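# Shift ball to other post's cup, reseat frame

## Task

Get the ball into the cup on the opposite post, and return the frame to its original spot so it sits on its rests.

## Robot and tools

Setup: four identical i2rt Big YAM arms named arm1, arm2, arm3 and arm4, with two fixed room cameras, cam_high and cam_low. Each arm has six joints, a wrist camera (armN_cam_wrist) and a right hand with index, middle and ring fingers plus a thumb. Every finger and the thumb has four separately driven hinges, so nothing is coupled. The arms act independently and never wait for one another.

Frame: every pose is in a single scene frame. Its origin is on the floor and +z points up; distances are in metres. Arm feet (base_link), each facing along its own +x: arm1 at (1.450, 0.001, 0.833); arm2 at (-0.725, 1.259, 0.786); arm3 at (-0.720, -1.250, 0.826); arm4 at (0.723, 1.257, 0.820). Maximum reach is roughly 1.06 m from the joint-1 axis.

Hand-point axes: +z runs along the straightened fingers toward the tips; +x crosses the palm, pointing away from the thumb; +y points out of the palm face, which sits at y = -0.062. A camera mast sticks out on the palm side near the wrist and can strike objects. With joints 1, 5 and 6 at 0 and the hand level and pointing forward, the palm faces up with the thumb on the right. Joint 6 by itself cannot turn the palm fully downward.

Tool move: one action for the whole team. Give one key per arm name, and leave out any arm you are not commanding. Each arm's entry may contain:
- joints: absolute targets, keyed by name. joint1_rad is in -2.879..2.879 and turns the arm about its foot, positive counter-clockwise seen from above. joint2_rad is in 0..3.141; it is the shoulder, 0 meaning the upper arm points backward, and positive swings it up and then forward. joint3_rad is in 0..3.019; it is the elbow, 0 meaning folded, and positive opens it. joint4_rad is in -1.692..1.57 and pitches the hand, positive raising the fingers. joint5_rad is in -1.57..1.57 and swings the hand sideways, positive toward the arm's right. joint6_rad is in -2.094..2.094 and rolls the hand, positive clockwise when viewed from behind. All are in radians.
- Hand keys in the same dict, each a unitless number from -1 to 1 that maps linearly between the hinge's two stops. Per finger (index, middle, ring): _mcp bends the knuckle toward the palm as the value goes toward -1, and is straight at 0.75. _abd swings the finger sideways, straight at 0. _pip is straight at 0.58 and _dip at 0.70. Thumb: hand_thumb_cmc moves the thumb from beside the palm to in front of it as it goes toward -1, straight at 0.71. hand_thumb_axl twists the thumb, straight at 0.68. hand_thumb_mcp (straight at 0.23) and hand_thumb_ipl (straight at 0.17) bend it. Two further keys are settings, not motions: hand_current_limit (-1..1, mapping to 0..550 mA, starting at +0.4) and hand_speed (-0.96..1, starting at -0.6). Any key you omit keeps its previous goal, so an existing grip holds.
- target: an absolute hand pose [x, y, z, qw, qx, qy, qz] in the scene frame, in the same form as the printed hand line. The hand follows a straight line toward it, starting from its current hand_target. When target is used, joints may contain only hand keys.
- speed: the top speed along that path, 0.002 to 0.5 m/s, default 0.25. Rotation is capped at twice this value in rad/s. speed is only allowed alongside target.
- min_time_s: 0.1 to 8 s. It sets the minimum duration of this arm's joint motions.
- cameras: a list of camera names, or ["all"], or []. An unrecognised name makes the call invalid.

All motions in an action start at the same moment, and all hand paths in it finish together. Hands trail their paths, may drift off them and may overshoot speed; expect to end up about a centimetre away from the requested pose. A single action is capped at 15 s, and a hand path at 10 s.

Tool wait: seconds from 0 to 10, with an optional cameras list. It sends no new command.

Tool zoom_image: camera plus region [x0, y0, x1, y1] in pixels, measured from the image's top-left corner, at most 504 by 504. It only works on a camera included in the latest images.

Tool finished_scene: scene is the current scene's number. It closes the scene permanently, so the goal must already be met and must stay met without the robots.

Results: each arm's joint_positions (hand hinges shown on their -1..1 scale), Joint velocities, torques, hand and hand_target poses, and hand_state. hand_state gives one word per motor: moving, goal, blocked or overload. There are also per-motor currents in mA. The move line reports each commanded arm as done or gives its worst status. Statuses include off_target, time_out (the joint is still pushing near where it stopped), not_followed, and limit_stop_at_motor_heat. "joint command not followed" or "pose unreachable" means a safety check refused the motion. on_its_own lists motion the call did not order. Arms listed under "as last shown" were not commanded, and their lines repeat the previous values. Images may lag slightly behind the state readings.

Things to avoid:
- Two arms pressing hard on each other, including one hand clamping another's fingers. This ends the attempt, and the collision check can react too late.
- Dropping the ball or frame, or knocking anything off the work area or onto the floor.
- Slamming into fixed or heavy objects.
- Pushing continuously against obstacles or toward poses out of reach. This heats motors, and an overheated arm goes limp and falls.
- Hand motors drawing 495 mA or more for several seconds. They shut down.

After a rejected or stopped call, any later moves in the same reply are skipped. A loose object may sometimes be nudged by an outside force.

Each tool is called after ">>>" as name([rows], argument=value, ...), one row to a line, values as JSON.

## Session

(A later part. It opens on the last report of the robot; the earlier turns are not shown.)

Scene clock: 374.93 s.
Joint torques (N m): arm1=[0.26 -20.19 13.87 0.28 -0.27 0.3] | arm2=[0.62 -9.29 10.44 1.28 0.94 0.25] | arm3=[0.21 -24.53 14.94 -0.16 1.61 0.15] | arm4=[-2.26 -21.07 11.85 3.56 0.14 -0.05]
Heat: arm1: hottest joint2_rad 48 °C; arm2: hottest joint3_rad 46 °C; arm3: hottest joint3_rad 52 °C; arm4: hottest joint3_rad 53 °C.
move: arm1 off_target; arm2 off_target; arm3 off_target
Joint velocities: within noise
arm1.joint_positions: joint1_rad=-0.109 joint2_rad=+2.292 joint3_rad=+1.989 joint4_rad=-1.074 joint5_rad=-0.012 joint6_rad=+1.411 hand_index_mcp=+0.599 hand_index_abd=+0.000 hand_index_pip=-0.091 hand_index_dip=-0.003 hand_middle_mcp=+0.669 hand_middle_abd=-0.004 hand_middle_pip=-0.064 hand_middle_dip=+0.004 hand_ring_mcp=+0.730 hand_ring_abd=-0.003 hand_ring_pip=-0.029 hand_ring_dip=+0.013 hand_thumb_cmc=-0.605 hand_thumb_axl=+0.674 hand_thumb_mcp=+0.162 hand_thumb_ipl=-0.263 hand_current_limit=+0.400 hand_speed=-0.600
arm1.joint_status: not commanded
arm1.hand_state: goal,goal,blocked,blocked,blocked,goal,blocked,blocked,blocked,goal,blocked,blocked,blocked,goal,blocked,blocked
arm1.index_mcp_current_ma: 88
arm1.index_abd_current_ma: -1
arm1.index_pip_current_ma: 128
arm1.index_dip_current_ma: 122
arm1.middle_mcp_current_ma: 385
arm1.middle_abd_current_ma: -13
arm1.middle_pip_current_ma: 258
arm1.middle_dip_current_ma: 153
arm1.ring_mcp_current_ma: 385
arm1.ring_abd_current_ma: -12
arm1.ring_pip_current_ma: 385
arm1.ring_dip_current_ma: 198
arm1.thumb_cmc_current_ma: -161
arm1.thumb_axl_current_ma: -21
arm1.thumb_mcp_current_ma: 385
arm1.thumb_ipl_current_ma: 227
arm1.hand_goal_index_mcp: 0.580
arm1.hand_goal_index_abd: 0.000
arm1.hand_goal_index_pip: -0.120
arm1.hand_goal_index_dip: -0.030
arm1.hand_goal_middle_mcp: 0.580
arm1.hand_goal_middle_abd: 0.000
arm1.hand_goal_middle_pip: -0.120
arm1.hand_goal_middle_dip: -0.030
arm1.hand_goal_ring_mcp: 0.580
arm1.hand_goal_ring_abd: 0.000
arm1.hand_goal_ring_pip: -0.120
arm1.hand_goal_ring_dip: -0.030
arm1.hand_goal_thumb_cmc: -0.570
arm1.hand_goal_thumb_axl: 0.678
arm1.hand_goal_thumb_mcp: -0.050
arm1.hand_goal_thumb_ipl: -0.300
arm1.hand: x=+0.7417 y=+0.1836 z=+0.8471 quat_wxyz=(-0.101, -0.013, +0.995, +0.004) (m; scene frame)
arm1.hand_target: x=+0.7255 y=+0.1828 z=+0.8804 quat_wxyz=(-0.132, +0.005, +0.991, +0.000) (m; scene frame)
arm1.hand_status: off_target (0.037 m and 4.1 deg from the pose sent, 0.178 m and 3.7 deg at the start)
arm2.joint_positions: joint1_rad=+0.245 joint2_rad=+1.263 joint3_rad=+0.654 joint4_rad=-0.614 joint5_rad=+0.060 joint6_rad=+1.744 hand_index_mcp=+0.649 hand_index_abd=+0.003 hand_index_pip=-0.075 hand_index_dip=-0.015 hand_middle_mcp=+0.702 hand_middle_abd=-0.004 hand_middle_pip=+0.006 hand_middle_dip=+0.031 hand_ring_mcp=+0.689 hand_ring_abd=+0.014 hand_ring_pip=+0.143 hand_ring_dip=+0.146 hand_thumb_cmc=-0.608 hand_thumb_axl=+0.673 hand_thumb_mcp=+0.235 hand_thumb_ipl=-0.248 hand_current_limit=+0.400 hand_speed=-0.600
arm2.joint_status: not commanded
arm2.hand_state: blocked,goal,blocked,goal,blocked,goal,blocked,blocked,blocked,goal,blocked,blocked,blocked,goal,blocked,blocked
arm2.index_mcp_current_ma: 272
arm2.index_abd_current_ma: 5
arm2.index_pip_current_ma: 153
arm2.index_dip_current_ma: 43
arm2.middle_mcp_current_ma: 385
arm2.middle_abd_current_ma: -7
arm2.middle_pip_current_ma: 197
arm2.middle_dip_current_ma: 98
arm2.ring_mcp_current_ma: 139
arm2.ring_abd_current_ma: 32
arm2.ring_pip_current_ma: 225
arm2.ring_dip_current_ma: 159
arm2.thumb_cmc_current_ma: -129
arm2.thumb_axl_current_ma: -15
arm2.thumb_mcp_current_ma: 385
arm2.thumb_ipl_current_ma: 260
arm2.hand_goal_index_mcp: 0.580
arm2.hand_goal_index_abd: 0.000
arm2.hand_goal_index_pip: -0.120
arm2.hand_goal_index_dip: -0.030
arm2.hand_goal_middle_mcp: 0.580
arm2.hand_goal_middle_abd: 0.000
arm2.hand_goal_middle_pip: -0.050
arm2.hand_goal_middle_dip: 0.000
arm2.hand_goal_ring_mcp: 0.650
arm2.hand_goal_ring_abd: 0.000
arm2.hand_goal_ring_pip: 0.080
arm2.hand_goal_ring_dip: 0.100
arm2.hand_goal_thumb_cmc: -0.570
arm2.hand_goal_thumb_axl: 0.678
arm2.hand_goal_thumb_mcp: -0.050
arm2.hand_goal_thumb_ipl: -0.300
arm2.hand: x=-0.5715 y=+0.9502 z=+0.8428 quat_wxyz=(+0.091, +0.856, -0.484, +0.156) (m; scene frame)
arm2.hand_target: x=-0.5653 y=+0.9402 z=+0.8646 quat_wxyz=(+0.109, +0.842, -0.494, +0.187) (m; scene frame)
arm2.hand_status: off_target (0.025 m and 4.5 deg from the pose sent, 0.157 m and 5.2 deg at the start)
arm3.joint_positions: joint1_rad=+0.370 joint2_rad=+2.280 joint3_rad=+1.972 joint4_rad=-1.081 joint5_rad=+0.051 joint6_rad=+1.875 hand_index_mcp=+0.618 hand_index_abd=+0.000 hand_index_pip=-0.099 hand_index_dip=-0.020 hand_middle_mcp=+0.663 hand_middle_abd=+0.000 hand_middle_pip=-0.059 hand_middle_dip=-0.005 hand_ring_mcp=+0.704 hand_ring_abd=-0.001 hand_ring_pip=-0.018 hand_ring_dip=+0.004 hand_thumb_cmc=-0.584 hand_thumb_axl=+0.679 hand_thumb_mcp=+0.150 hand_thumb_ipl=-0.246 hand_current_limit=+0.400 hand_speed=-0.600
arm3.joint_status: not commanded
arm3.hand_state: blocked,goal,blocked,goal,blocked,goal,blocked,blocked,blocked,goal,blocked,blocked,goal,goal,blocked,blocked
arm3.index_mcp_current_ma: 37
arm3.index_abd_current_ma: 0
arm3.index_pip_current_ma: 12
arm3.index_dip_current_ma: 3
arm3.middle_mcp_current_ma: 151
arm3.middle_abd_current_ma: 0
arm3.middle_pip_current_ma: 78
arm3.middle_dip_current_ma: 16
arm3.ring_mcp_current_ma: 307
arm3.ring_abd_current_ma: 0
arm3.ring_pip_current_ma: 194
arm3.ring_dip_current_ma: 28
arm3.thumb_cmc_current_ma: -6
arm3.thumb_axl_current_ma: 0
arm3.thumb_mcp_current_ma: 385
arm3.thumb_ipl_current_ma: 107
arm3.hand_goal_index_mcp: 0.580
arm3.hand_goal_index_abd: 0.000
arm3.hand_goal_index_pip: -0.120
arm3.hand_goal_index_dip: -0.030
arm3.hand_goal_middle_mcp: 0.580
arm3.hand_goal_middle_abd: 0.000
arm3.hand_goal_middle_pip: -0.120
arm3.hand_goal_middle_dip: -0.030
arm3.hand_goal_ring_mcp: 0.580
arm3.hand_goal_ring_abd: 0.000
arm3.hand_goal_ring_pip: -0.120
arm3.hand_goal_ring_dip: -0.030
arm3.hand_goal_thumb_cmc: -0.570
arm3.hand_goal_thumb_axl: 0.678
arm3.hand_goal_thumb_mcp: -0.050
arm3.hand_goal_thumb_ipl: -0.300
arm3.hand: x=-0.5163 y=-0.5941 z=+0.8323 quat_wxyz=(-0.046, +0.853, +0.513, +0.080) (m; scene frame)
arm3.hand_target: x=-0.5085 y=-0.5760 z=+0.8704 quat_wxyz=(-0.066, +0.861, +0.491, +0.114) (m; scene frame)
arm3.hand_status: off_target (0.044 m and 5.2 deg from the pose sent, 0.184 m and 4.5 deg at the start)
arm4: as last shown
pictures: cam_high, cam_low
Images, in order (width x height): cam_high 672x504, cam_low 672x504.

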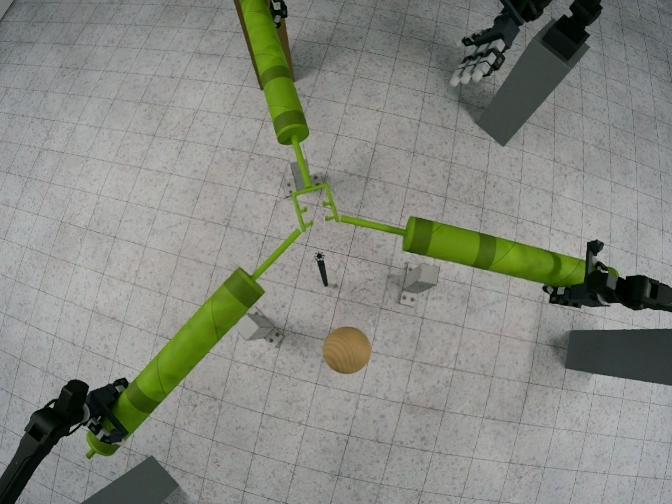

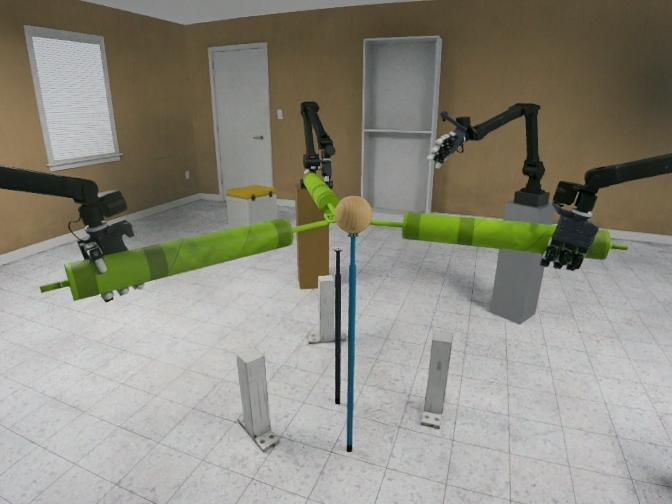

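>>> move(arm1={"target":[0.724,0.183,0.595,-0.1305,0.006,0.9914,0.0008],"speed":0.1}, arm2={"target":[-0.565,0.940,0.584,0.1093,0.8424,-0.4933,0.1867],"speed":0.1}, arm3={"target":[-0.508,-0.574,0.587,-0.0646,0.8615,0.4904,0.1134],"speed":0.1}, cameras=["cam_high","cam_low"])

>>> zoom_image(camera="cam_high", region=[240, 170, 400, 310])

>>> zoom_image(camera="cam_low", region=[260, 210, 420, 350])

Scene clock: 380.17 s.
Joint torques (N m): arm1=[0.09 -20.84 10 0.94 -0.02 0.29] | arm2=[0.73 -11.81 0.17 2.18 0.87 0.19] | arm3=[0.21 -25.82 10.7 0.64 1.31 0.19] | arm4=[-2.2 -21.01 11.85 3.58 0.13 -0.06]
Heat: arm1: hottest joint2_rad 48 °C; arm2: hottest joint3_rad 46 °C; arm3: hottest joint3_rad 52 °C; arm4: hottest joint3_rad 53 °C.
move: arm1 off_target; arm2 off_target; arm3 off_target
Joint velocities: within noise
arm1.joint_positions: joint1_rad=-0.108 joint2_rad=+2.687 joint3_rad=+1.976 joint4_rad=-0.651 joint5_rad=-0.020 joint6_rad=+1.411 hand_index_mcp=+0.593 hand_index_abd=+0.002 hand_index_pip=-0.096 hand_index_dip=-0.011 hand_middle_mcp=+0.664 hand_middle_abd=+0.002 hand_middle_pip=-0.065 hand_middle_dip=+0.004 hand_ring_mcp=+0.724 hand_ring_abd=-0.001 hand_ring_pip=-0.029 hand_ring_dip=+0.020 hand_thumb_cmc=-0.614 hand_thumb_axl=+0.676 hand_thumb_mcp=+0.169 hand_thumb_ipl=-0.263 hand_current_limit=+0.400 hand_speed=-0.600
arm1.joint_status: not commanded
arm1.hand_state: goal,goal,blocked,goal,blocked,goal,blocked,blocked,blocked,goal,blocked,blocked,blocked,goal,blocked,blocked
arm1.index_mcp_current_ma: 60
arm1.index_abd_current_ma: 8
arm1.index_pip_current_ma: 107
arm1.index_dip_current_ma: 85
arm1.middle_mcp_current_ma: 385
arm1.middle_abd_current_ma: 6
arm1.middle_pip_current_ma: 251
arm1.middle_dip_current_ma: 153
arm1.ring_mcp_current_ma: 385
arm1.ring_abd_current_ma: -2
arm1.ring_pip_current_ma: 385
arm1.ring_dip_current_ma: 231
arm1.thumb_cmc_current_ma: -203
arm1.thumb_axl_current_ma: -11
arm1.thumb_mcp_current_ma: 385
arm1.thumb_ipl_current_ma: 227
arm1.hand_goal_index_mcp: 0.580
arm1.hand_goal_index_abd: 0.000
arm1.hand_goal_index_pip: -0.120
arm1.hand_goal_index_dip: -0.030
arm1.hand_goal_middle_mcp: 0.580
arm1.hand_goal_middle_abd: 0.000
arm1.hand_goal_middle_pip: -0.120
arm1.hand_goal_middle_dip: -0.030
arm1.hand_goal_ring_mcp: 0.580
arm1.hand_goal_ring_abd: 0.000
arm1.hand_goal_ring_pip: -0.120
arm1.hand_goal_ring_dip: -0.030
arm1.hand_goal_thumb_cmc: -0.570
arm1.hand_goal_thumb_axl: 0.678
arm1.hand_goal_thumb_mcp: -0.050
arm1.hand_goal_thumb_ipl: -0.300
arm1.hand: x=+0.7418 y=+0.1794 z=+0.5776 quat_wxyz=(-0.108, -0.014, +0.994, +0.001) (m; scene frame)
arm1.hand_target: x=+0.7247 y=+0.1830 z=+0.5952 quat_wxyz=(-0.131, +0.005, +0.991, +0.000) (m; scene frame)
arm1.hand_status: off_target (0.025 m and 3.4 deg from the pose sent, 0.253 m and 4.1 deg at the start)
arm2.joint_positions: joint1_rad=+0.252 joint2_rad=+2.159 joint3_rad=+0.572 joint4_rad=+0.394 joint5_rad=+0.066 joint6_rad=+1.758 hand_index_mcp=+0.638 hand_index_abd=+0.003 hand_index_pip=-0.080 hand_index_dip=-0.015 hand_middle_mcp=+0.704 hand_middle_abd=+0.002 hand_middle_pip=+0.009 hand_middle_dip=+0.031 hand_ring_mcp=+0.695 hand_ring_abd=+0.026 hand_ring_pip=+0.157 hand_ring_dip=+0.159 hand_thumb_cmc=-0.642 hand_thumb_axl=+0.672 hand_thumb_mcp=+0.242 hand_thumb_ipl=-0.248 hand_current_limit=+0.400 hand_speed=-0.600
arm2.joint_status: not commanded
arm2.hand_state: blocked,goal,blocked,goal,blocked,goal,blocked,blocked,blocked,blocked,blocked,blocked,blocked,goal,blocked,blocked
arm2.index_mcp_current_ma: 222
arm2.index_abd_current_ma: 5
arm2.index_pip_current_ma: 133
arm2.index_dip_current_ma: 41
arm2.middle_mcp_current_ma: 385
arm2.middle_abd_current_ma: 3
arm2.middle_pip_current_ma: 211
arm2.middle_dip_current_ma: 98
arm2.ring_mcp_current_ma: 163
arm2.ring_abd_current_ma: 67
arm2.ring_pip_current_ma: 290
arm2.ring_dip_current_ma: 212
arm2.thumb_cmc_current_ma: -271
arm2.thumb_axl_current_ma: -18
arm2.thumb_mcp_current_ma: 385
arm2.thumb_ipl_current_ma: 260
arm2.hand_goal_index_mcp: 0.580
arm2.hand_goal_index_abd: 0.000
arm2.hand_goal_index_pip: -0.120
arm2.hand_goal_index_dip: -0.030
arm2.hand_goal_middle_mcp: 0.580
arm2.hand_goal_middle_abd: 0.000
arm2.hand_goal_middle_pip: -0.050
arm2.hand_goal_middle_dip: 0.000
arm2.hand_goal_ring_mcp: 0.650
arm2.hand_goal_ring_abd: 0.000
arm2.hand_goal_ring_pip: 0.080
arm2.hand_goal_ring_dip: 0.100
arm2.hand_goal_thumb_cmc: -0.570
arm2.hand_goal_thumb_axl: 0.678
arm2.hand_goal_thumb_mcp: -0.050
arm2.hand_goal_thumb_ipl: -0.300
arm2.hand: x=-0.5683 y=+0.9454 z=+0.5766 quat_wxyz=(+0.097, +0.852, -0.486, +0.170) (m; scene frame)
arm2.hand_target: x=-0.5650 y=+0.9400 z=+0.5839 quat_wxyz=(+0.109, +0.842, -0.494, +0.187) (m; scene frame)
arm2.hand_status: off_target (0.010 m and 2.8 deg from the pose sent, 0.259 m and 4.5 deg at the start)
arm3.joint_positions: joint1_rad=+0.375 joint2_rad=+2.678 joint3_rad=+1.961 joint4_rad=-0.662 joint5_rad=+0.059 joint6_rad=+1.872 hand_index_mcp=+0.615 hand_index_abd=+0.003 hand_index_pip=-0.100 hand_index_dip=-0.020 hand_middle_mcp=+0.663 hand_middle_abd=+0.003 hand_middle_pip=-0.060 hand_middle_dip=-0.005 hand_ring_mcp=+0.704 hand_ring_abd=+0.001 hand_ring_pip=-0.019 hand_ring_dip=+0.007 hand_thumb_cmc=-0.591 hand_thumb_axl=+0.679 hand_thumb_mcp=+0.150 hand_thumb_ipl=-0.246 hand_current_limit=+0.400 hand_speed=-0.600
arm3.joint_status: not commanded
arm3.hand_state: blocked,goal,blocked,goal,blocked,goal,blocked,blocked,blocked,goal,blocked,blocked,blocked,goal,blocked,blocked
arm3.index_mcp_current_ma: 32
arm3.index_abd_current_ma: 0
arm3.index_pip_current_ma: 11
arm3.index_dip_current_ma: 3
arm3.middle_mcp_current_ma: 151
arm3.middle_abd_current_ma: 0
arm3.middle_pip_current_ma: 76
arm3.middle_dip_current_ma: 16
arm3.ring_mcp_current_ma: 307
arm3.ring_abd_current_ma: 0
arm3.ring_pip_current_ma: 189
arm3.ring_dip_current_ma: 32
arm3.thumb_cmc_current_ma: -13
arm3.thumb_axl_current_ma: 0
arm3.thumb_mcp_current_ma: 385
arm3.thumb_ipl_current_ma: 107
arm3.hand_goal_index_mcp: 0.580
arm3.hand_goal_index_abd: 0.000
arm3.hand_goal_index_pip: -0.120
arm3.hand_goal_index_dip: -0.030
arm3.hand_goal_middle_mcp: 0.580
arm3.hand_goal_middle_abd: 0.000
arm3.hand_goal_middle_pip: -0.120
arm3.hand_goal_middle_dip: -0.030
arm3.hand_goal_ring_mcp: 0.580
arm3.hand_goal_ring_abd: 0.000
arm3.hand_goal_ring_pip: -0.120
arm3.hand_goal_ring_dip: -0.030
arm3.hand_goal_thumb_cmc: -0.570
arm3.hand_goal_thumb_axl: 0.678
arm3.hand_goal_thumb_mcp: -0.050
arm3.hand_goal_thumb_ipl: -0.300
arm3.hand: x=-0.5165 y=-0.5983 z=+0.5629 quat_wxyz=(-0.047, +0.851, +0.516, +0.086) (m; scene frame)
arm3.hand_target: x=-0.5083 y=-0.5751 z=+0.5875 quat_wxyz=(-0.066, +0.861, +0.491, +0.113) (m; scene frame)
arm3.hand_status: off_target (0.035 m and 4.9 deg from the pose sent, 0.246 m and 5.2 deg at the start)
arm4: as last shown
pictures: cam_high, cam_low
Images, in order (width x height): cam_high 672x504, cam_low 672x504.

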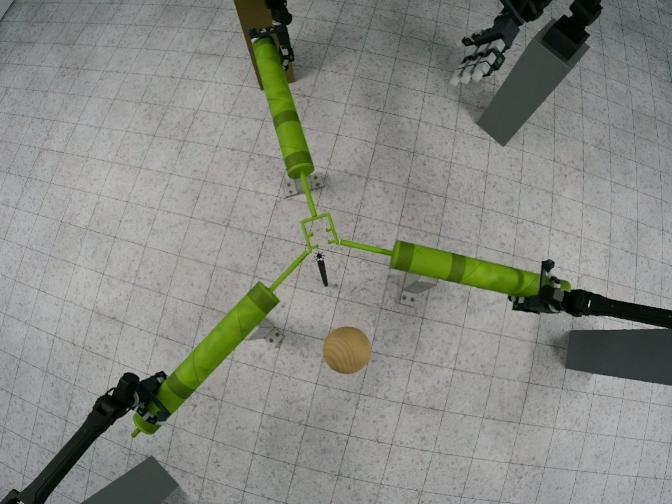

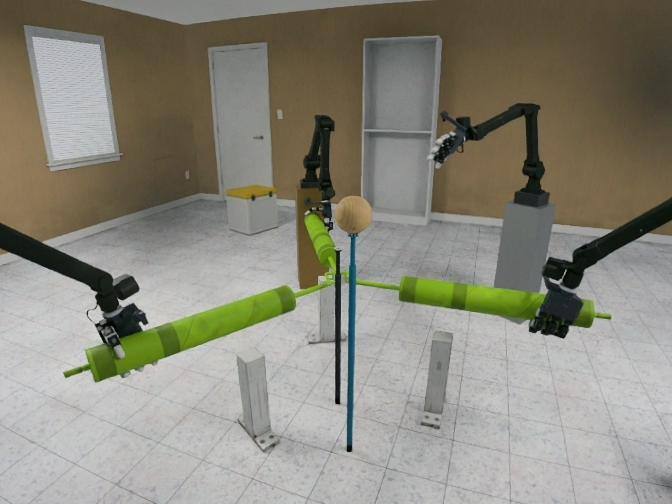

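Scaled by 3.150 from the camera's 672x504 image, which has a finer 960x720 frame.

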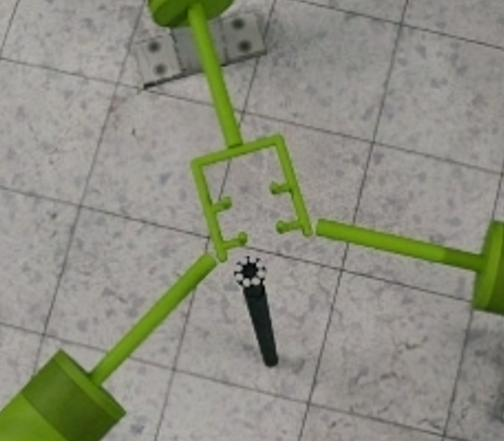

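Scaled by 3.150 from the camera's 672x504 image, which has a finer 960x720 frame.

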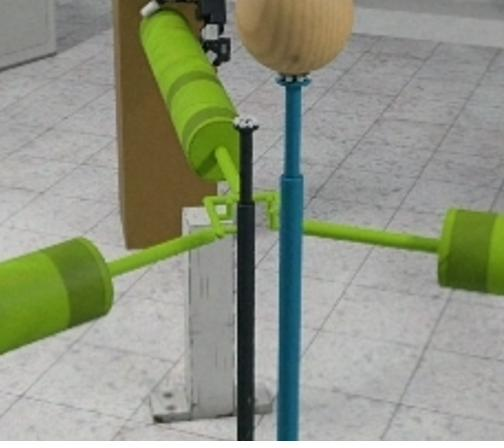

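>>> zoom_image(camera="cam_high", region=[500, 240, 600, 340])

>>> zoom_image(camera="cam_high", region=[220, 0, 320, 100])

>>> zoom_image(camera="cam_high", region=[110, 360, 210, 460])

Scaled by 5.040 from the camera's 672x504 image, which has a finer 960x720 frame.

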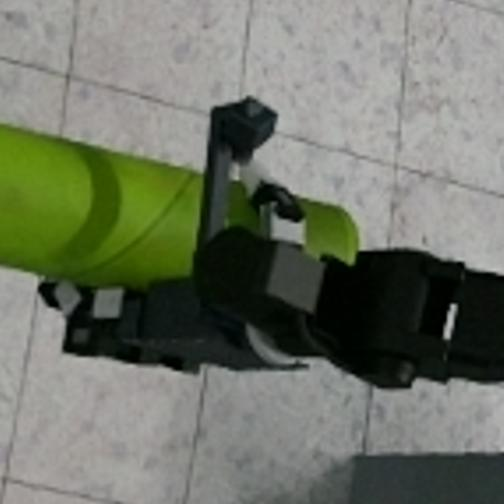

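Scaled by 5.040 from the camera's 672x504 image, which has a finer 960x720 frame.

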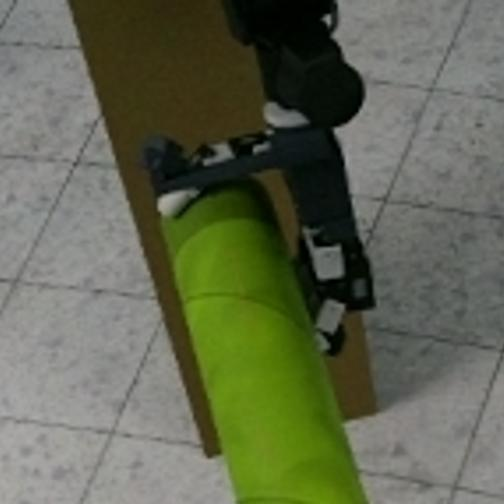

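Scaled by 5.040 from the camera's 672x504 image, which has a finer 960x720 frame.

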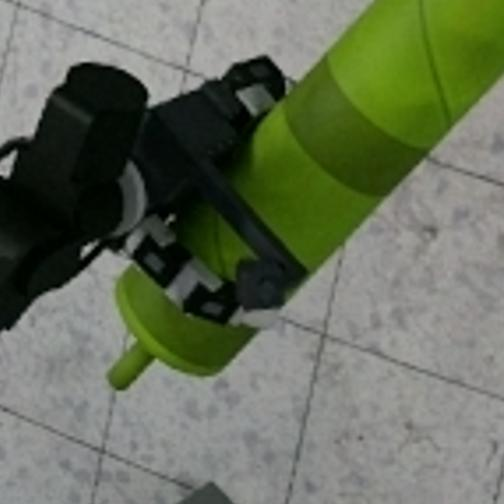

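>>> move(arm1={"target":[0.730,0.181,0.495,-0.1305,0.006,0.9914,0.0008],"speed":0.08}, arm2={"target":[-0.559,0.938,0.484,0.1093,0.8424,-0.4933,0.1867],"speed":0.08}, arm3={"target":[-0.502,-0.576,0.487,-0.0646,0.8615,0.4904,0.1134],"speed":0.08}, cameras=["cam_high","cam_low"])

>>> zoom_image(camera="cam_high", region=[240, 170, 400, 310])

>>> zoom_image(camera="cam_low", region=[260, 220, 420, 360])

>>> zoom_image(camera="cam_low", region=[540, 280, 660, 380])

>>> zoom_image(camera="cam_low", region=[40, 330, 160, 430])

Scene clock: 389.60 s.
Joint torques (N m): arm1=[-0.21 -20.84 9.37 1.13 0.07 0.27] | arm2=[0.79 -12.75 -1.85 2.28 0.87 0.21] | arm3=[-0.03 -25.47 10.37 0.79 1.12 0.19] | arm4=[-2.32 -21.01 11.86 3.59 0.13 -0.05]
Heat: arm1: hottest joint2_rad 49 °C; arm2: hottest joint3_rad 44 °C; arm3: hottest joint3_rad 51 °C; arm4: hottest joint3_rad 53 °C.
move: arm1 off_target; arm2 off_target; arm3 off_target
Joint velocities: within noise
arm1.joint_positions: joint1_rad=-0.107 joint2_rad=+2.881 joint3_rad=+2.093 joint4_rad=-0.572 joint5_rad=-0.023 joint6_rad=+1.411 hand_index_mcp=+0.593 hand_index_abd=+0.002 hand_index_pip=-0.098 hand_index_dip=-0.014 hand_middle_mcp=+0.664 hand_middle_abd=+0.002 hand_middle_pip=-0.066 hand_middle_dip=+0.004 hand_ring_mcp=+0.723 hand_ring_abd=+0.001 hand_ring_pip=-0.029 hand_ring_dip=+0.023 hand_thumb_cmc=-0.614 hand_thumb_axl=+0.674 hand_thumb_mcp=+0.170 hand_thumb_ipl=-0.263 hand_current_limit=+0.400 hand_speed=-0.600
arm1.joint_status: not commanded
arm1.hand_state: goal,goal,blocked,goal,blocked,goal,blocked,blocked,blocked,goal,blocked,blocked,blocked,goal,blocked,blocked
arm1.index_mcp_current_ma: 60
arm1.index_abd_current_ma: 8
arm1.index_pip_current_ma: 96
arm1.index_dip_current_ma: 69
arm1.middle_mcp_current_ma: 385
arm1.middle_abd_current_ma: 6
arm1.middle_pip_current_ma: 246
arm1.middle_dip_current_ma: 153
arm1.ring_mcp_current_ma: 385
arm1.ring_abd_current_ma: 3
arm1.ring_pip_current_ma: 385
arm1.ring_dip_current_ma: 244
arm1.thumb_cmc_current_ma: -205
arm1.thumb_axl_current_ma: -17
arm1.thumb_mcp_current_ma: 385
arm1.thumb_ipl_current_ma: 227
arm1.hand_goal_index_mcp: 0.580
arm1.hand_goal_index_abd: 0.000
arm1.hand_goal_index_pip: -0.120
arm1.hand_goal_index_dip: -0.030
arm1.hand_goal_middle_mcp: 0.580
arm1.hand_goal_middle_abd: 0.000
arm1.hand_goal_middle_pip: -0.120
arm1.hand_goal_middle_dip: -0.030
arm1.hand_goal_ring_mcp: 0.580
arm1.hand_goal_ring_abd: 0.000
arm1.hand_goal_ring_pip: -0.120
arm1.hand_goal_ring_dip: -0.030
arm1.hand_goal_thumb_cmc: -0.570
arm1.hand_goal_thumb_axl: 0.678
arm1.hand_goal_thumb_mcp: -0.050
arm1.hand_goal_thumb_ipl: -0.300
arm1.hand: x=+0.7469 y=+0.1763 z=+0.4823 quat_wxyz=(-0.110, -0.015, +0.994, +0.000) (m; scene frame)
arm1.hand_target: x=+0.7305 y=+0.1808 z=+0.4955 quat_wxyz=(-0.131, +0.005, +0.991, +0.000) (m; scene frame)
arm1.hand_status: off_target (0.022 m and 3.4 deg from the pose sent, 0.084 m and 3.4 deg at the start)
arm2.joint_positions: joint1_rad=+0.265 joint2_rad=+2.507 joint3_rad=+0.726 joint4_rad=+0.592 joint5_rad=+0.072 joint6_rad=+1.767 hand_index_mcp=+0.637 hand_index_abd=+0.003 hand_index_pip=-0.081 hand_index_dip=-0.016 hand_middle_mcp=+0.704 hand_middle_abd=+0.002 hand_middle_pip=+0.009 hand_middle_dip=+0.031 hand_ring_mcp=+0.695 hand_ring_abd=+0.027 hand_ring_pip=+0.158 hand_ring_dip=+0.159 hand_thumb_cmc=-0.643 hand_thumb_axl=+0.672 hand_thumb_mcp=+0.243 hand_thumb_ipl=-0.248 hand_current_limit=+0.400 hand_speed=-0.600
arm2.joint_status: not commanded
arm2.hand_state: blocked,goal,blocked,goal,blocked,goal,blocked,blocked,blocked,blocked,blocked,blocked,blocked,goal,blocked,blocked
arm2.index_mcp_current_ma: 219
arm2.index_abd_current_ma: 5
arm2.index_pip_current_ma: 128
arm2.index_dip_current_ma: 39
arm2.middle_mcp_current_ma: 385
arm2.middle_abd_current_ma: 3
arm2.middle_pip_current_ma: 211
arm2.middle_dip_current_ma: 98
arm2.ring_mcp_current_ma: 164
arm2.ring_abd_current_ma: 70
arm2.ring_pip_current_ma: 291
arm2.ring_dip_current_ma: 213
arm2.thumb_cmc_current_ma: -279
arm2.thumb_axl_current_ma: -17
arm2.thumb_mcp_current_ma: 385
arm2.thumb_ipl_current_ma: 258
arm2.hand_goal_index_mcp: 0.580
arm2.hand_goal_index_abd: 0.000
arm2.hand_goal_index_pip: -0.120
arm2.hand_goal_index_dip: -0.030
arm2.hand_goal_middle_mcp: 0.580
arm2.hand_goal_middle_abd: 0.000
arm2.hand_goal_middle_pip: -0.050
arm2.hand_goal_middle_dip: 0.000
arm2.hand_goal_ring_mcp: 0.650
arm2.hand_goal_ring_abd: 0.000
arm2.hand_goal_ring_pip: 0.080
arm2.hand_goal_ring_dip: 0.100
arm2.hand_goal_thumb_cmc: -0.570
arm2.hand_goal_thumb_axl: 0.678
arm2.hand_goal_thumb_mcp: -0.050
arm2.hand_goal_thumb_ipl: -0.300
arm2.hand: x=-0.5614 y=+0.9418 z=+0.4777 quat_wxyz=(+0.098, +0.852, -0.485, +0.172) (m; scene frame)
arm2.hand_target: x=-0.5591 y=+0.9381 z=+0.4839 quat_wxyz=(+0.109, +0.843, -0.494, +0.186) (m; scene frame)
arm2.hand_status: off_target (0.008 m and 2.6 deg from the pose sent, 0.093 m and 2.8 deg at the start)
arm3.joint_positions: joint1_rad=+0.368 joint2_rad=+2.888 joint3_rad=+2.111 joint4_rad=-0.599 joint5_rad=+0.062 joint6_rad=+1.866 hand_index_mcp=+0.614 hand_index_abd=+0.003 hand_index_pip=-0.100 hand_index_dip=-0.020 hand_middle_mcp=+0.663 hand_middle_abd=+0.003 hand_middle_pip=-0.060 hand_middle_dip=-0.005 hand_ring_mcp=+0.704 hand_ring_abd=+0.001 hand_ring_pip=-0.019 hand_ring_dip=+0.007 hand_thumb_cmc=-0.594 hand_thumb_axl=+0.679 hand_thumb_mcp=+0.150 hand_thumb_ipl=-0.246 hand_current_limit=+0.400 hand_speed=-0.600
arm3.joint_status: not commanded
arm3.hand_state: blocked,goal,goal,goal,blocked,goal,blocked,blocked,blocked,goal,blocked,blocked,blocked,goal,blocked,blocked
arm3.index_mcp_current_ma: 30
arm3.index_abd_current_ma: 0
arm3.index_pip_current_ma: 11
arm3.index_dip_current_ma: 3
arm3.middle_mcp_current_ma: 151
arm3.middle_abd_current_ma: 0
arm3.middle_pip_current_ma: 76
arm3.middle_dip_current_ma: 16
arm3.ring_mcp_current_ma: 307
arm3.ring_abd_current_ma: 0
arm3.ring_pip_current_ma: 189
arm3.ring_dip_current_ma: 32
arm3.thumb_cmc_current_ma: -15
arm3.thumb_axl_current_ma: 0
arm3.thumb_mcp_current_ma: 385
arm3.thumb_ipl_current_ma: 107
arm3.hand_goal_index_mcp: 0.580
arm3.hand_goal_index_abd: 0.000
arm3.hand_goal_index_pip: -0.120
arm3.hand_goal_index_dip: -0.030
arm3.hand_goal_middle_mcp: 0.580
arm3.hand_goal_middle_abd: 0.000
arm3.hand_goal_middle_pip: -0.120
arm3.hand_goal_middle_dip: -0.030
arm3.hand_goal_ring_mcp: 0.580
arm3.hand_goal_ring_abd: 0.000
arm3.hand_goal_ring_pip: -0.120
arm3.hand_goal_ring_dip: -0.030
arm3.hand_goal_thumb_cmc: -0.570
arm3.hand_goal_thumb_axl: 0.678
arm3.hand_goal_thumb_mcp: -0.050
arm3.hand_goal_thumb_ipl: -0.300
arm3.hand: x=-0.5110 y=-0.6007 z=+0.4671 quat_wxyz=(-0.047, +0.851, +0.515, +0.088) (m; scene frame)
arm3.hand_target: x=-0.5022 y=-0.5769 z=+0.4877 quat_wxyz=(-0.066, +0.861, +0.491, +0.113) (m; scene frame)
arm3.hand_status: off_target (0.033 m and 4.7 deg from the pose sent, 0.080 m and 4.9 deg at the start)
arm4.joint_positions: joint1_rad=-0.210 joint2_rad=+1.842 joint3_rad=+1.495 joint4_rad=+0.180 joint5_rad=-0.377 joint6_rad=+0.967 hand_index_mcp=+0.762 hand_index_abd=+0.002 hand_index_pip=+0.577 hand_index_dip=+0.696 hand_middle_mcp=+0.762 hand_middle_abd=+0.002 hand_middle_pip=+0.577 hand_middle_dip=+0.696 hand_ring_mcp=+0.762 hand_ring_abd=+0.002 hand_ring_pip=+0.577 hand_ring_dip=+0.696 hand_thumb_cmc=+0.722 hand_thumb_axl=+0.677 hand_thumb_mcp=+0.226 hand_thumb_ipl=+0.168 hand_current_limit=+0.400 hand_speed=-0.600
arm4.joint_status: not commanded
arm4.hand_state: goal,goal,goal,goal,goal,goal,goal,goal,goal,goal,goal,goal,goal,goal,goal,goal
arm4.index_mcp_current_ma: 15
arm4.index_abd_current_ma: 2
arm4.index_pip_current_ma: 1
arm4.index_dip_current_ma: 0
arm4.middle_mcp_current_ma: 15
arm4.middle_abd_current_ma: 2
arm4.middle_pip_current_ma: 1
arm4.middle_dip_current_ma: 0
arm4.ring_mcp_current_ma: 17
arm4.ring_abd_current_ma: 2
arm4.ring_pip_current_ma: 1
arm4.ring_dip_current_ma: 0
arm4.thumb_cmc_current_ma: 15
arm4.thumb_axl_current_ma: -1
arm4.thumb_mcp_current_ma: 0
arm4.thumb_ipl_current_ma: 0
arm4.hand_goal_index_mcp: 0.754
arm4.hand_goal_index_abd: 0.000
arm4.hand_goal_index_pip: 0.576
arm4.hand_goal_index_dip: 0.696
arm4.hand_goal_middle_mcp: 0.754
arm4.hand_goal_middle_abd: 0.000
arm4.hand_goal_middle_pip: 0.576
arm4.hand_goal_middle_dip: 0.696
arm4.hand_goal_ring_mcp: 0.754
arm4.hand_goal_ring_abd: 0.000
arm4.hand_goal_ring_pip: 0.576
arm4.hand_goal_ring_dip: 0.696
arm4.hand_goal_thumb_cmc: 0.714
arm4.hand_goal_thumb_axl: 0.678
arm4.hand_goal_thumb_mcp: 0.226
arm4.hand_goal_thumb_ipl: 0.168
arm4.hand: x=+0.1618 y=+0.6620 z=+1.1452 quat_wxyz=(+0.611, +0.588, -0.487, +0.209) (m; scene frame)
arm4.hand_target: x=+0.1629 y=+0.6608 z=+1.1768 quat_wxyz=(+0.632, +0.576, -0.473, +0.212) (m; scene frame)
arm4.hand_status: not commanded
pictures: cam_high, cam_low
Images, in order (width x height): cam_high 672x504, cam_low 672x504.

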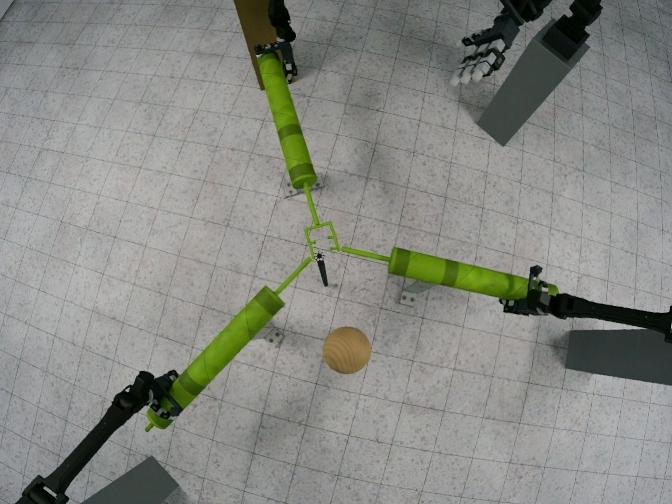

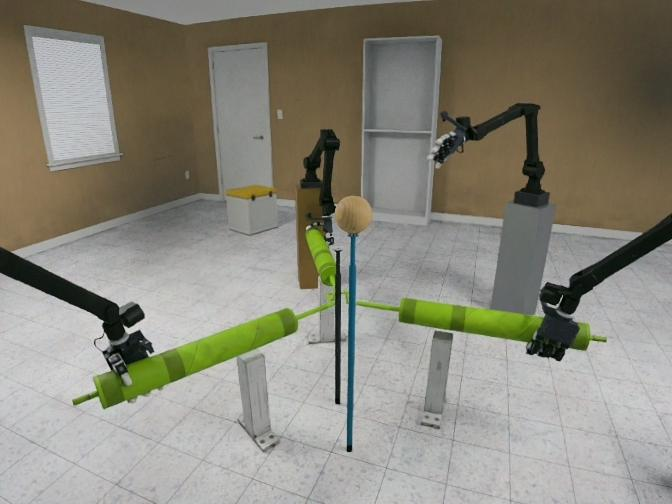

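Scaled by 3.150 from the camera's 672x504 image, which has a finer 960x720 frame.

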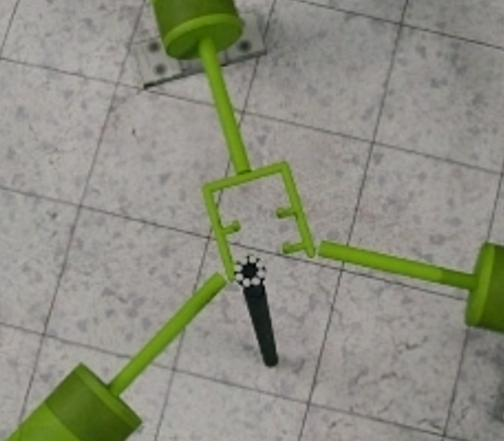

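Scaled by 3.150 from the camera's 672x504 image, which has a finer 960x720 frame.

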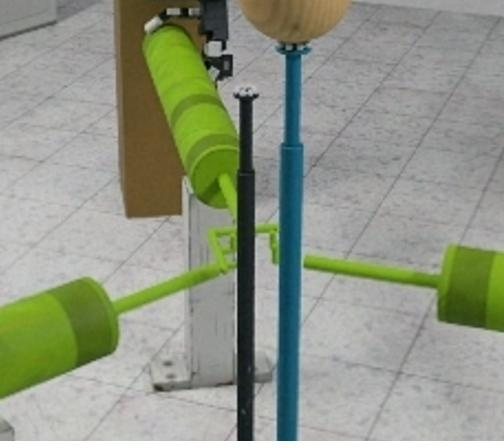

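Scaled by 4.200 from the camera's 672x504 image, which has a finer 960x720 frame.

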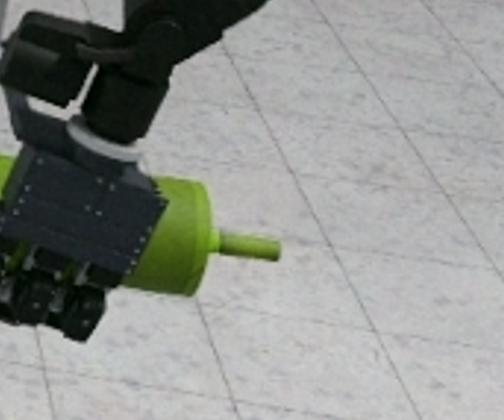

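Scaled by 4.200 from the camera's 672x504 image, which has a finer 960x720 frame.

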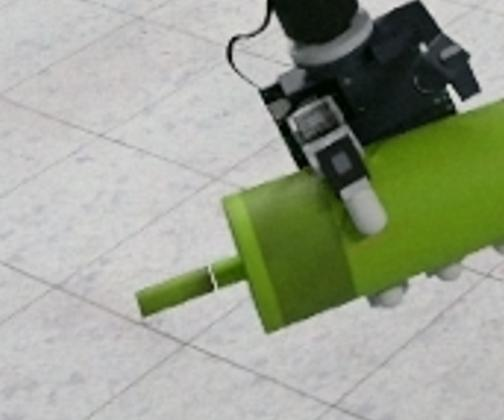

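>>> zoom_image(camera="cam_high", region=[490, 250, 590, 350])

>>> zoom_image(camera="cam_high", region=[230, 20, 330, 120])

>>> zoom_image(camera="cam_high", region=[130, 350, 230, 450])

Scaled by 5.040 from the camera's 672x504 image, which has a finer 960x720 frame.

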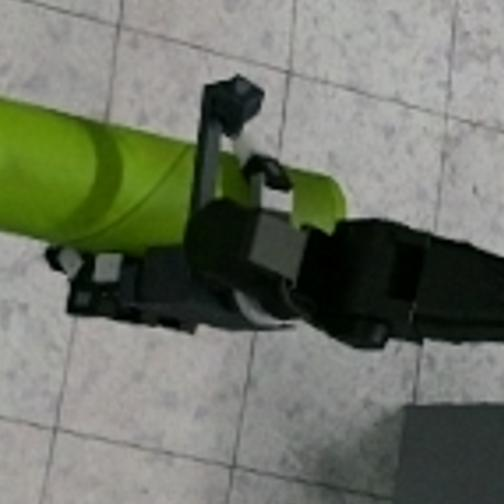

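Scaled by 5.040 from the camera's 672x504 image, which has a finer 960x720 frame.

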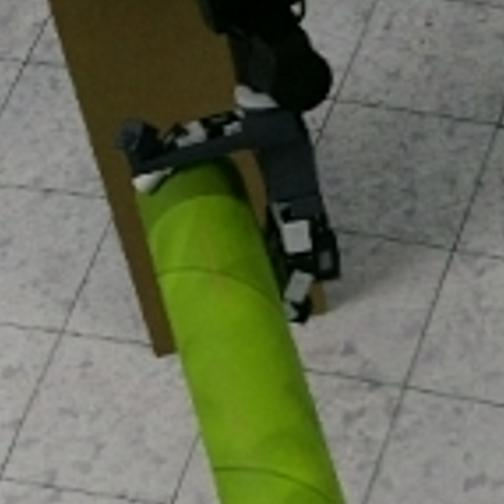

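Scaled by 5.040 from the camera's 672x504 image, which has a finer 960x720 frame.

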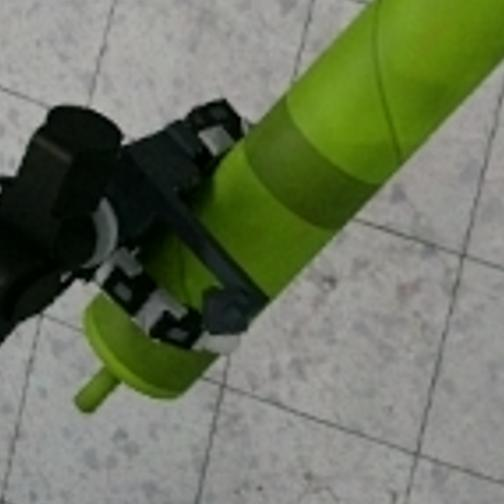

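>>> move(arm1={"target":[0.727,0.174,0.479,-0.1305,0.006,0.9914,0.0008],"speed":0.06}, arm2={"target":[-0.5515,0.949,0.472,0.1093,0.8424,-0.4933,0.1867],"speed":0.06}, arm3={"target":[-0.5155,-0.565,0.473,-0.0646,0.8615,0.4904,0.1134],"speed":0.06}, cameras=["cam_high","cam_low"])

>>> zoom_image(camera="cam_high", region=[240, 170, 400, 310])

>>> zoom_image(camera="cam_low", region=[540, 280, 660, 380])

>>> zoom_image(camera="cam_low", region=[40, 330, 160, 430])

Scene clock: 402.40 s.
Joint torques (N m): arm1=[0.09 -20.6 9.87 1.06 0.12 0.29] | arm2=[0.79 -12.34 -1.92 2.3 0.85 0.29] | arm3=[0.79 -26.52 11.03 0.28 1.24 0.21] | arm4=[-2.26 -21.01 11.86 3.56 0.14 -0.06]
Heat: arm1: hottest joint2_rad 49 °C; arm2: hottest joint1_rad 43 °C; arm3: hottest joint3_rad 50 °C; arm4: hottest joint3_rad 53 °C.
move: arm1 off_target; arm2 off_target; arm3 off_target
Joint velocities: within noise
arm1.joint_positions: joint1_rad=-0.105 joint2_rad=+2.924 joint3_rad=+2.133 joint4_rad=-0.572 joint5_rad=-0.022 joint6_rad=+1.418 hand_index_mcp=+0.593 hand_index_abd=+0.002 hand_index_pip=-0.098 hand_index_dip=-0.014 hand_middle_mcp=+0.660 hand_middle_abd=+0.000 hand_middle_pip=-0.066 hand_middle_dip=+0.004 hand_ring_mcp=+0.718 hand_ring_abd=-0.003 hand_ring_pip=-0.029 hand_ring_dip=+0.023 hand_thumb_cmc=-0.611 hand_thumb_axl=+0.676 hand_thumb_mcp=+0.170 hand_thumb_ipl=-0.263 hand_current_limit=+0.400 hand_speed=-0.600
arm1.joint_status: not commanded
arm1.hand_state: goal,goal,blocked,goal,blocked,goal,blocked,blocked,blocked,goal,blocked,blocked,blocked,goal,blocked,blocked
arm1.index_mcp_current_ma: 60
arm1.index_abd_current_ma: 8
arm1.index_pip_current_ma: 96
arm1.index_dip_current_ma: 69
arm1.middle_mcp_current_ma: 385
arm1.middle_abd_current_ma: 1
arm1.middle_pip_current_ma: 246
arm1.middle_dip_current_ma: 153
arm1.ring_mcp_current_ma: 385
arm1.ring_abd_current_ma: -10
arm1.ring_pip_current_ma: 385
arm1.ring_dip_current_ma: 244
arm1.thumb_cmc_current_ma: -191
arm1.thumb_axl_current_ma: -10
arm1.thumb_mcp_current_ma: 385
arm1.thumb_ipl_current_ma: 227
arm1.hand_goal_index_mcp: 0.580
arm1.hand_goal_index_abd: 0.000
arm1.hand_goal_index_pip: -0.120
arm1.hand_goal_index_dip: -0.030
arm1.hand_goal_middle_mcp: 0.580
arm1.hand_goal_middle_abd: 0.000
arm1.hand_goal_middle_pip: -0.120
arm1.hand_goal_middle_dip: -0.030
arm1.hand_goal_ring_mcp: 0.580
arm1.hand_goal_ring_abd: 0.000
arm1.hand_goal_ring_pip: -0.120
arm1.hand_goal_ring_dip: -0.030
arm1.hand_goal_thumb_cmc: -0.570
arm1.hand_goal_thumb_axl: 0.678
arm1.hand_goal_thumb_mcp: -0.050
arm1.hand_goal_thumb_ipl: -0.300
arm1.hand: x=+0.7474 y=+0.1744 z=+0.4650 quat_wxyz=(-0.108, -0.012, +0.994, +0.000) (m; scene frame)
arm1.hand_target: x=+0.7276 y=+0.1738 z=+0.4796 quat_wxyz=(-0.131, +0.005, +0.991, +0.000) (m; scene frame)
arm1.hand_status: off_target (0.025 m and 3.3 deg from the pose sent, 0.020 m and 3.4 deg at the start)
arm2.joint_positions: joint1_rad=+0.306 joint2_rad=+2.543 joint3_rad=+0.740 joint4_rad=+0.612 joint5_rad=+0.089 joint6_rad=+1.798 hand_index_mcp=+0.637 hand_index_abd=+0.003 hand_index_pip=-0.082 hand_index_dip=-0.017 hand_middle_mcp=+0.705 hand_middle_abd=+0.002 hand_middle_pip=+0.010 hand_middle_dip=+0.033 hand_ring_mcp=+0.698 hand_ring_abd=+0.027 hand_ring_pip=+0.158 hand_ring_dip=+0.159 hand_thumb_cmc=-0.643 hand_thumb_axl=+0.672 hand_thumb_mcp=+0.243 hand_thumb_ipl=-0.249 hand_current_limit=+0.400 hand_speed=-0.600
arm2.joint_status: not commanded
arm2.hand_state: blocked,goal,blocked,goal,blocked,goal,blocked,blocked,blocked,blocked,blocked,blocked,blocked,goal,blocked,blocked
arm2.index_mcp_current_ma: 219
arm2.index_abd_current_ma: 5
arm2.index_pip_current_ma: 125
arm2.index_dip_current_ma: 34
arm2.middle_mcp_current_ma: 385
arm2.middle_abd_current_ma: 3
arm2.middle_pip_current_ma: 215
arm2.middle_dip_current_ma: 106
arm2.ring_mcp_current_ma: 176
arm2.ring_abd_current_ma: 71
arm2.ring_pip_current_ma: 292
arm2.ring_dip_current_ma: 214
arm2.thumb_cmc_current_ma: -280
arm2.thumb_axl_current_ma: -17
arm2.thumb_mcp_current_ma: 385
arm2.thumb_ipl_current_ma: 250
arm2.hand_goal_index_mcp: 0.580
arm2.hand_goal_index_abd: 0.000
arm2.hand_goal_index_pip: -0.120
arm2.hand_goal_index_dip: -0.030
arm2.hand_goal_middle_mcp: 0.580
arm2.hand_goal_middle_abd: 0.000
arm2.hand_goal_middle_pip: -0.050
arm2.hand_goal_middle_dip: 0.000
arm2.hand_goal_ring_mcp: 0.650
arm2.hand_goal_ring_abd: 0.000
arm2.hand_goal_ring_pip: 0.080
arm2.hand_goal_ring_dip: 0.100
arm2.hand_goal_thumb_cmc: -0.570
arm2.hand_goal_thumb_axl: 0.678
arm2.hand_goal_thumb_mcp: -0.050
arm2.hand_goal_thumb_ipl: -0.300
arm2.hand: x=-0.5537 y=+0.9516 z=+0.4675 quat_wxyz=(+0.100, +0.854, -0.482, +0.172) (m; scene frame)
arm2.hand_target: x=-0.5516 y=+0.9491 z=+0.4720 quat_wxyz=(+0.109, +0.843, -0.493, +0.186) (m; scene frame)
arm2.hand_status: off_target (0.006 m and 2.7 deg from the pose sent, 0.013 m and 2.6 deg at the start)
arm3.joint_positions: joint1_rad=+0.373 joint2_rad=+2.947 joint3_rad=+2.191 joint4_rad=-0.615 joint5_rad=+0.063 joint6_rad=+1.883 hand_index_mcp=+0.613 hand_index_abd=+0.003 hand_index_pip=-0.101 hand_index_dip=-0.020 hand_middle_mcp=+0.663 hand_middle_abd=+0.003 hand_middle_pip=-0.060 hand_middle_dip=-0.005 hand_ring_mcp=+0.704 hand_ring_abd=+0.003 hand_ring_pip=-0.019 hand_ring_dip=+0.012 hand_thumb_cmc=-0.598 hand_thumb_axl=+0.679 hand_thumb_mcp=+0.150 hand_thumb_ipl=-0.246 hand_current_limit=+0.400 hand_speed=-0.600
arm3.joint_status: not commanded
arm3.hand_state: blocked,goal,goal,goal,blocked,goal,blocked,blocked,blocked,goal,blocked,blocked,blocked,goal,blocked,blocked
arm3.index_mcp_current_ma: 29
arm3.index_abd_current_ma: 0
arm3.index_pip_current_ma: 10
arm3.index_dip_current_ma: 3
arm3.middle_mcp_current_ma: 151
arm3.middle_abd_current_ma: 0
arm3.middle_pip_current_ma: 76
arm3.middle_dip_current_ma: 16
arm3.ring_mcp_current_ma: 307
arm3.ring_abd_current_ma: 0
arm3.ring_pip_current_ma: 189
arm3.ring_dip_current_ma: 40
arm3.thumb_cmc_current_ma: -20
arm3.thumb_axl_current_ma: 0
arm3.thumb_mcp_current_ma: 385
arm3.thumb_ipl_current_ma: 107
arm3.hand_goal_index_mcp: 0.580
arm3.hand_goal_index_abd: 0.000
arm3.hand_goal_index_pip: -0.120
arm3.hand_goal_index_dip: -0.030
arm3.hand_goal_middle_mcp: 0.580
arm3.hand_goal_middle_abd: 0.000
arm3.hand_goal_middle_pip: -0.120
arm3.hand_goal_middle_dip: -0.030
arm3.hand_goal_ring_mcp: 0.580
arm3.hand_goal_ring_abd: 0.000
arm3.hand_goal_ring_pip: -0.120
arm3.hand_goal_ring_dip: -0.030
arm3.hand_goal_thumb_cmc: -0.570
arm3.hand_goal_thumb_axl: 0.678
arm3.hand_goal_thumb_mcp: -0.050
arm3.hand_goal_thumb_ipl: -0.300
arm3.hand: x=-0.5138 y=-0.5923 z=+0.4506 quat_wxyz=(-0.050, +0.854, +0.510, +0.090) (m; scene frame)
arm3.hand_target: x=-0.5160 y=-0.5658 z=+0.4735 quat_wxyz=(-0.066, +0.861, +0.491, +0.113) (m; scene frame)
arm3.hand_status: off_target (0.035 m and 4.0 deg from the pose sent, 0.037 m and 4.7 deg at the start)
arm4: as last shown
pictures: cam_high, cam_low
Images, in order (width x height): cam_high 672x504, cam_low 672x504.

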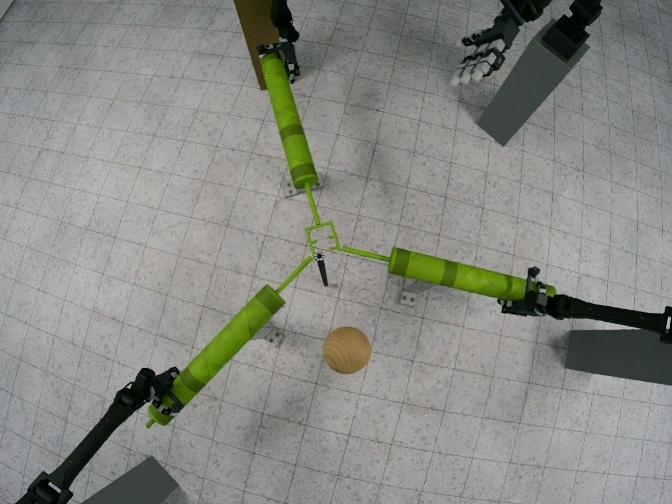

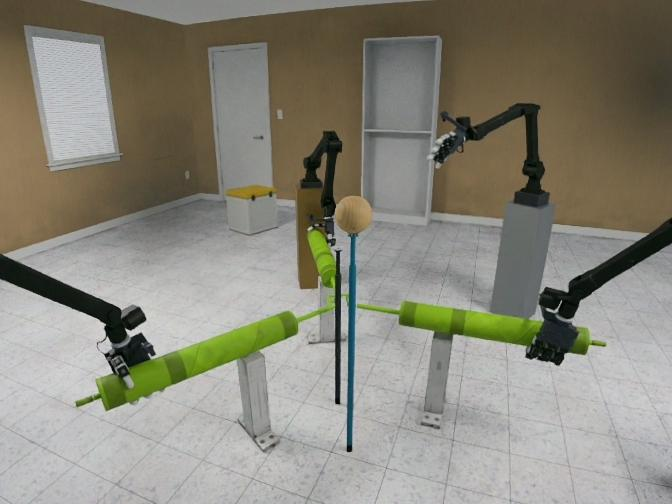

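Scaled by 3.150 from the camera's 672x504 image, which has a finer 960x720 frame.

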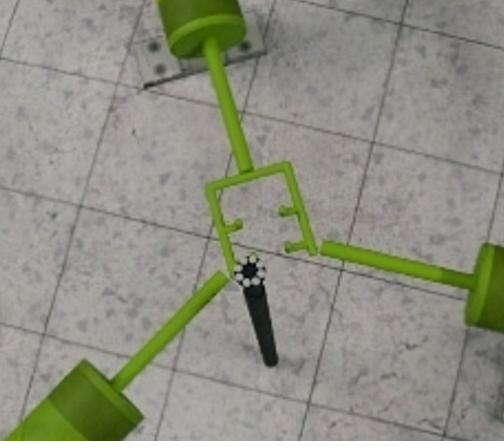

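Scaled by 4.200 from the camera's 672x504 image, which has a finer 960x720 frame.

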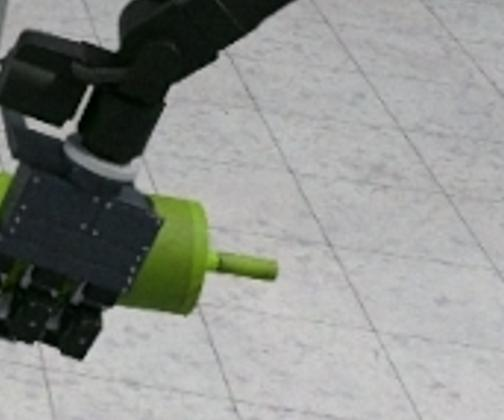

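Scaled by 4.200 from the camera's 672x504 image, which has a finer 960x720 frame.

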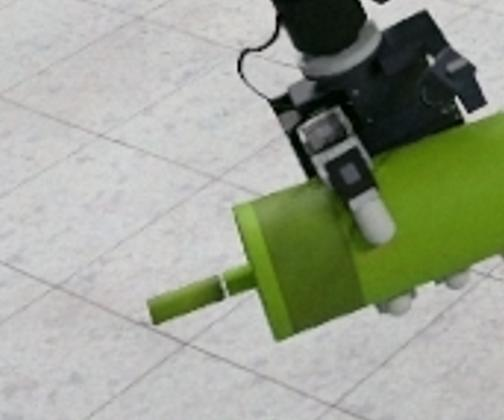

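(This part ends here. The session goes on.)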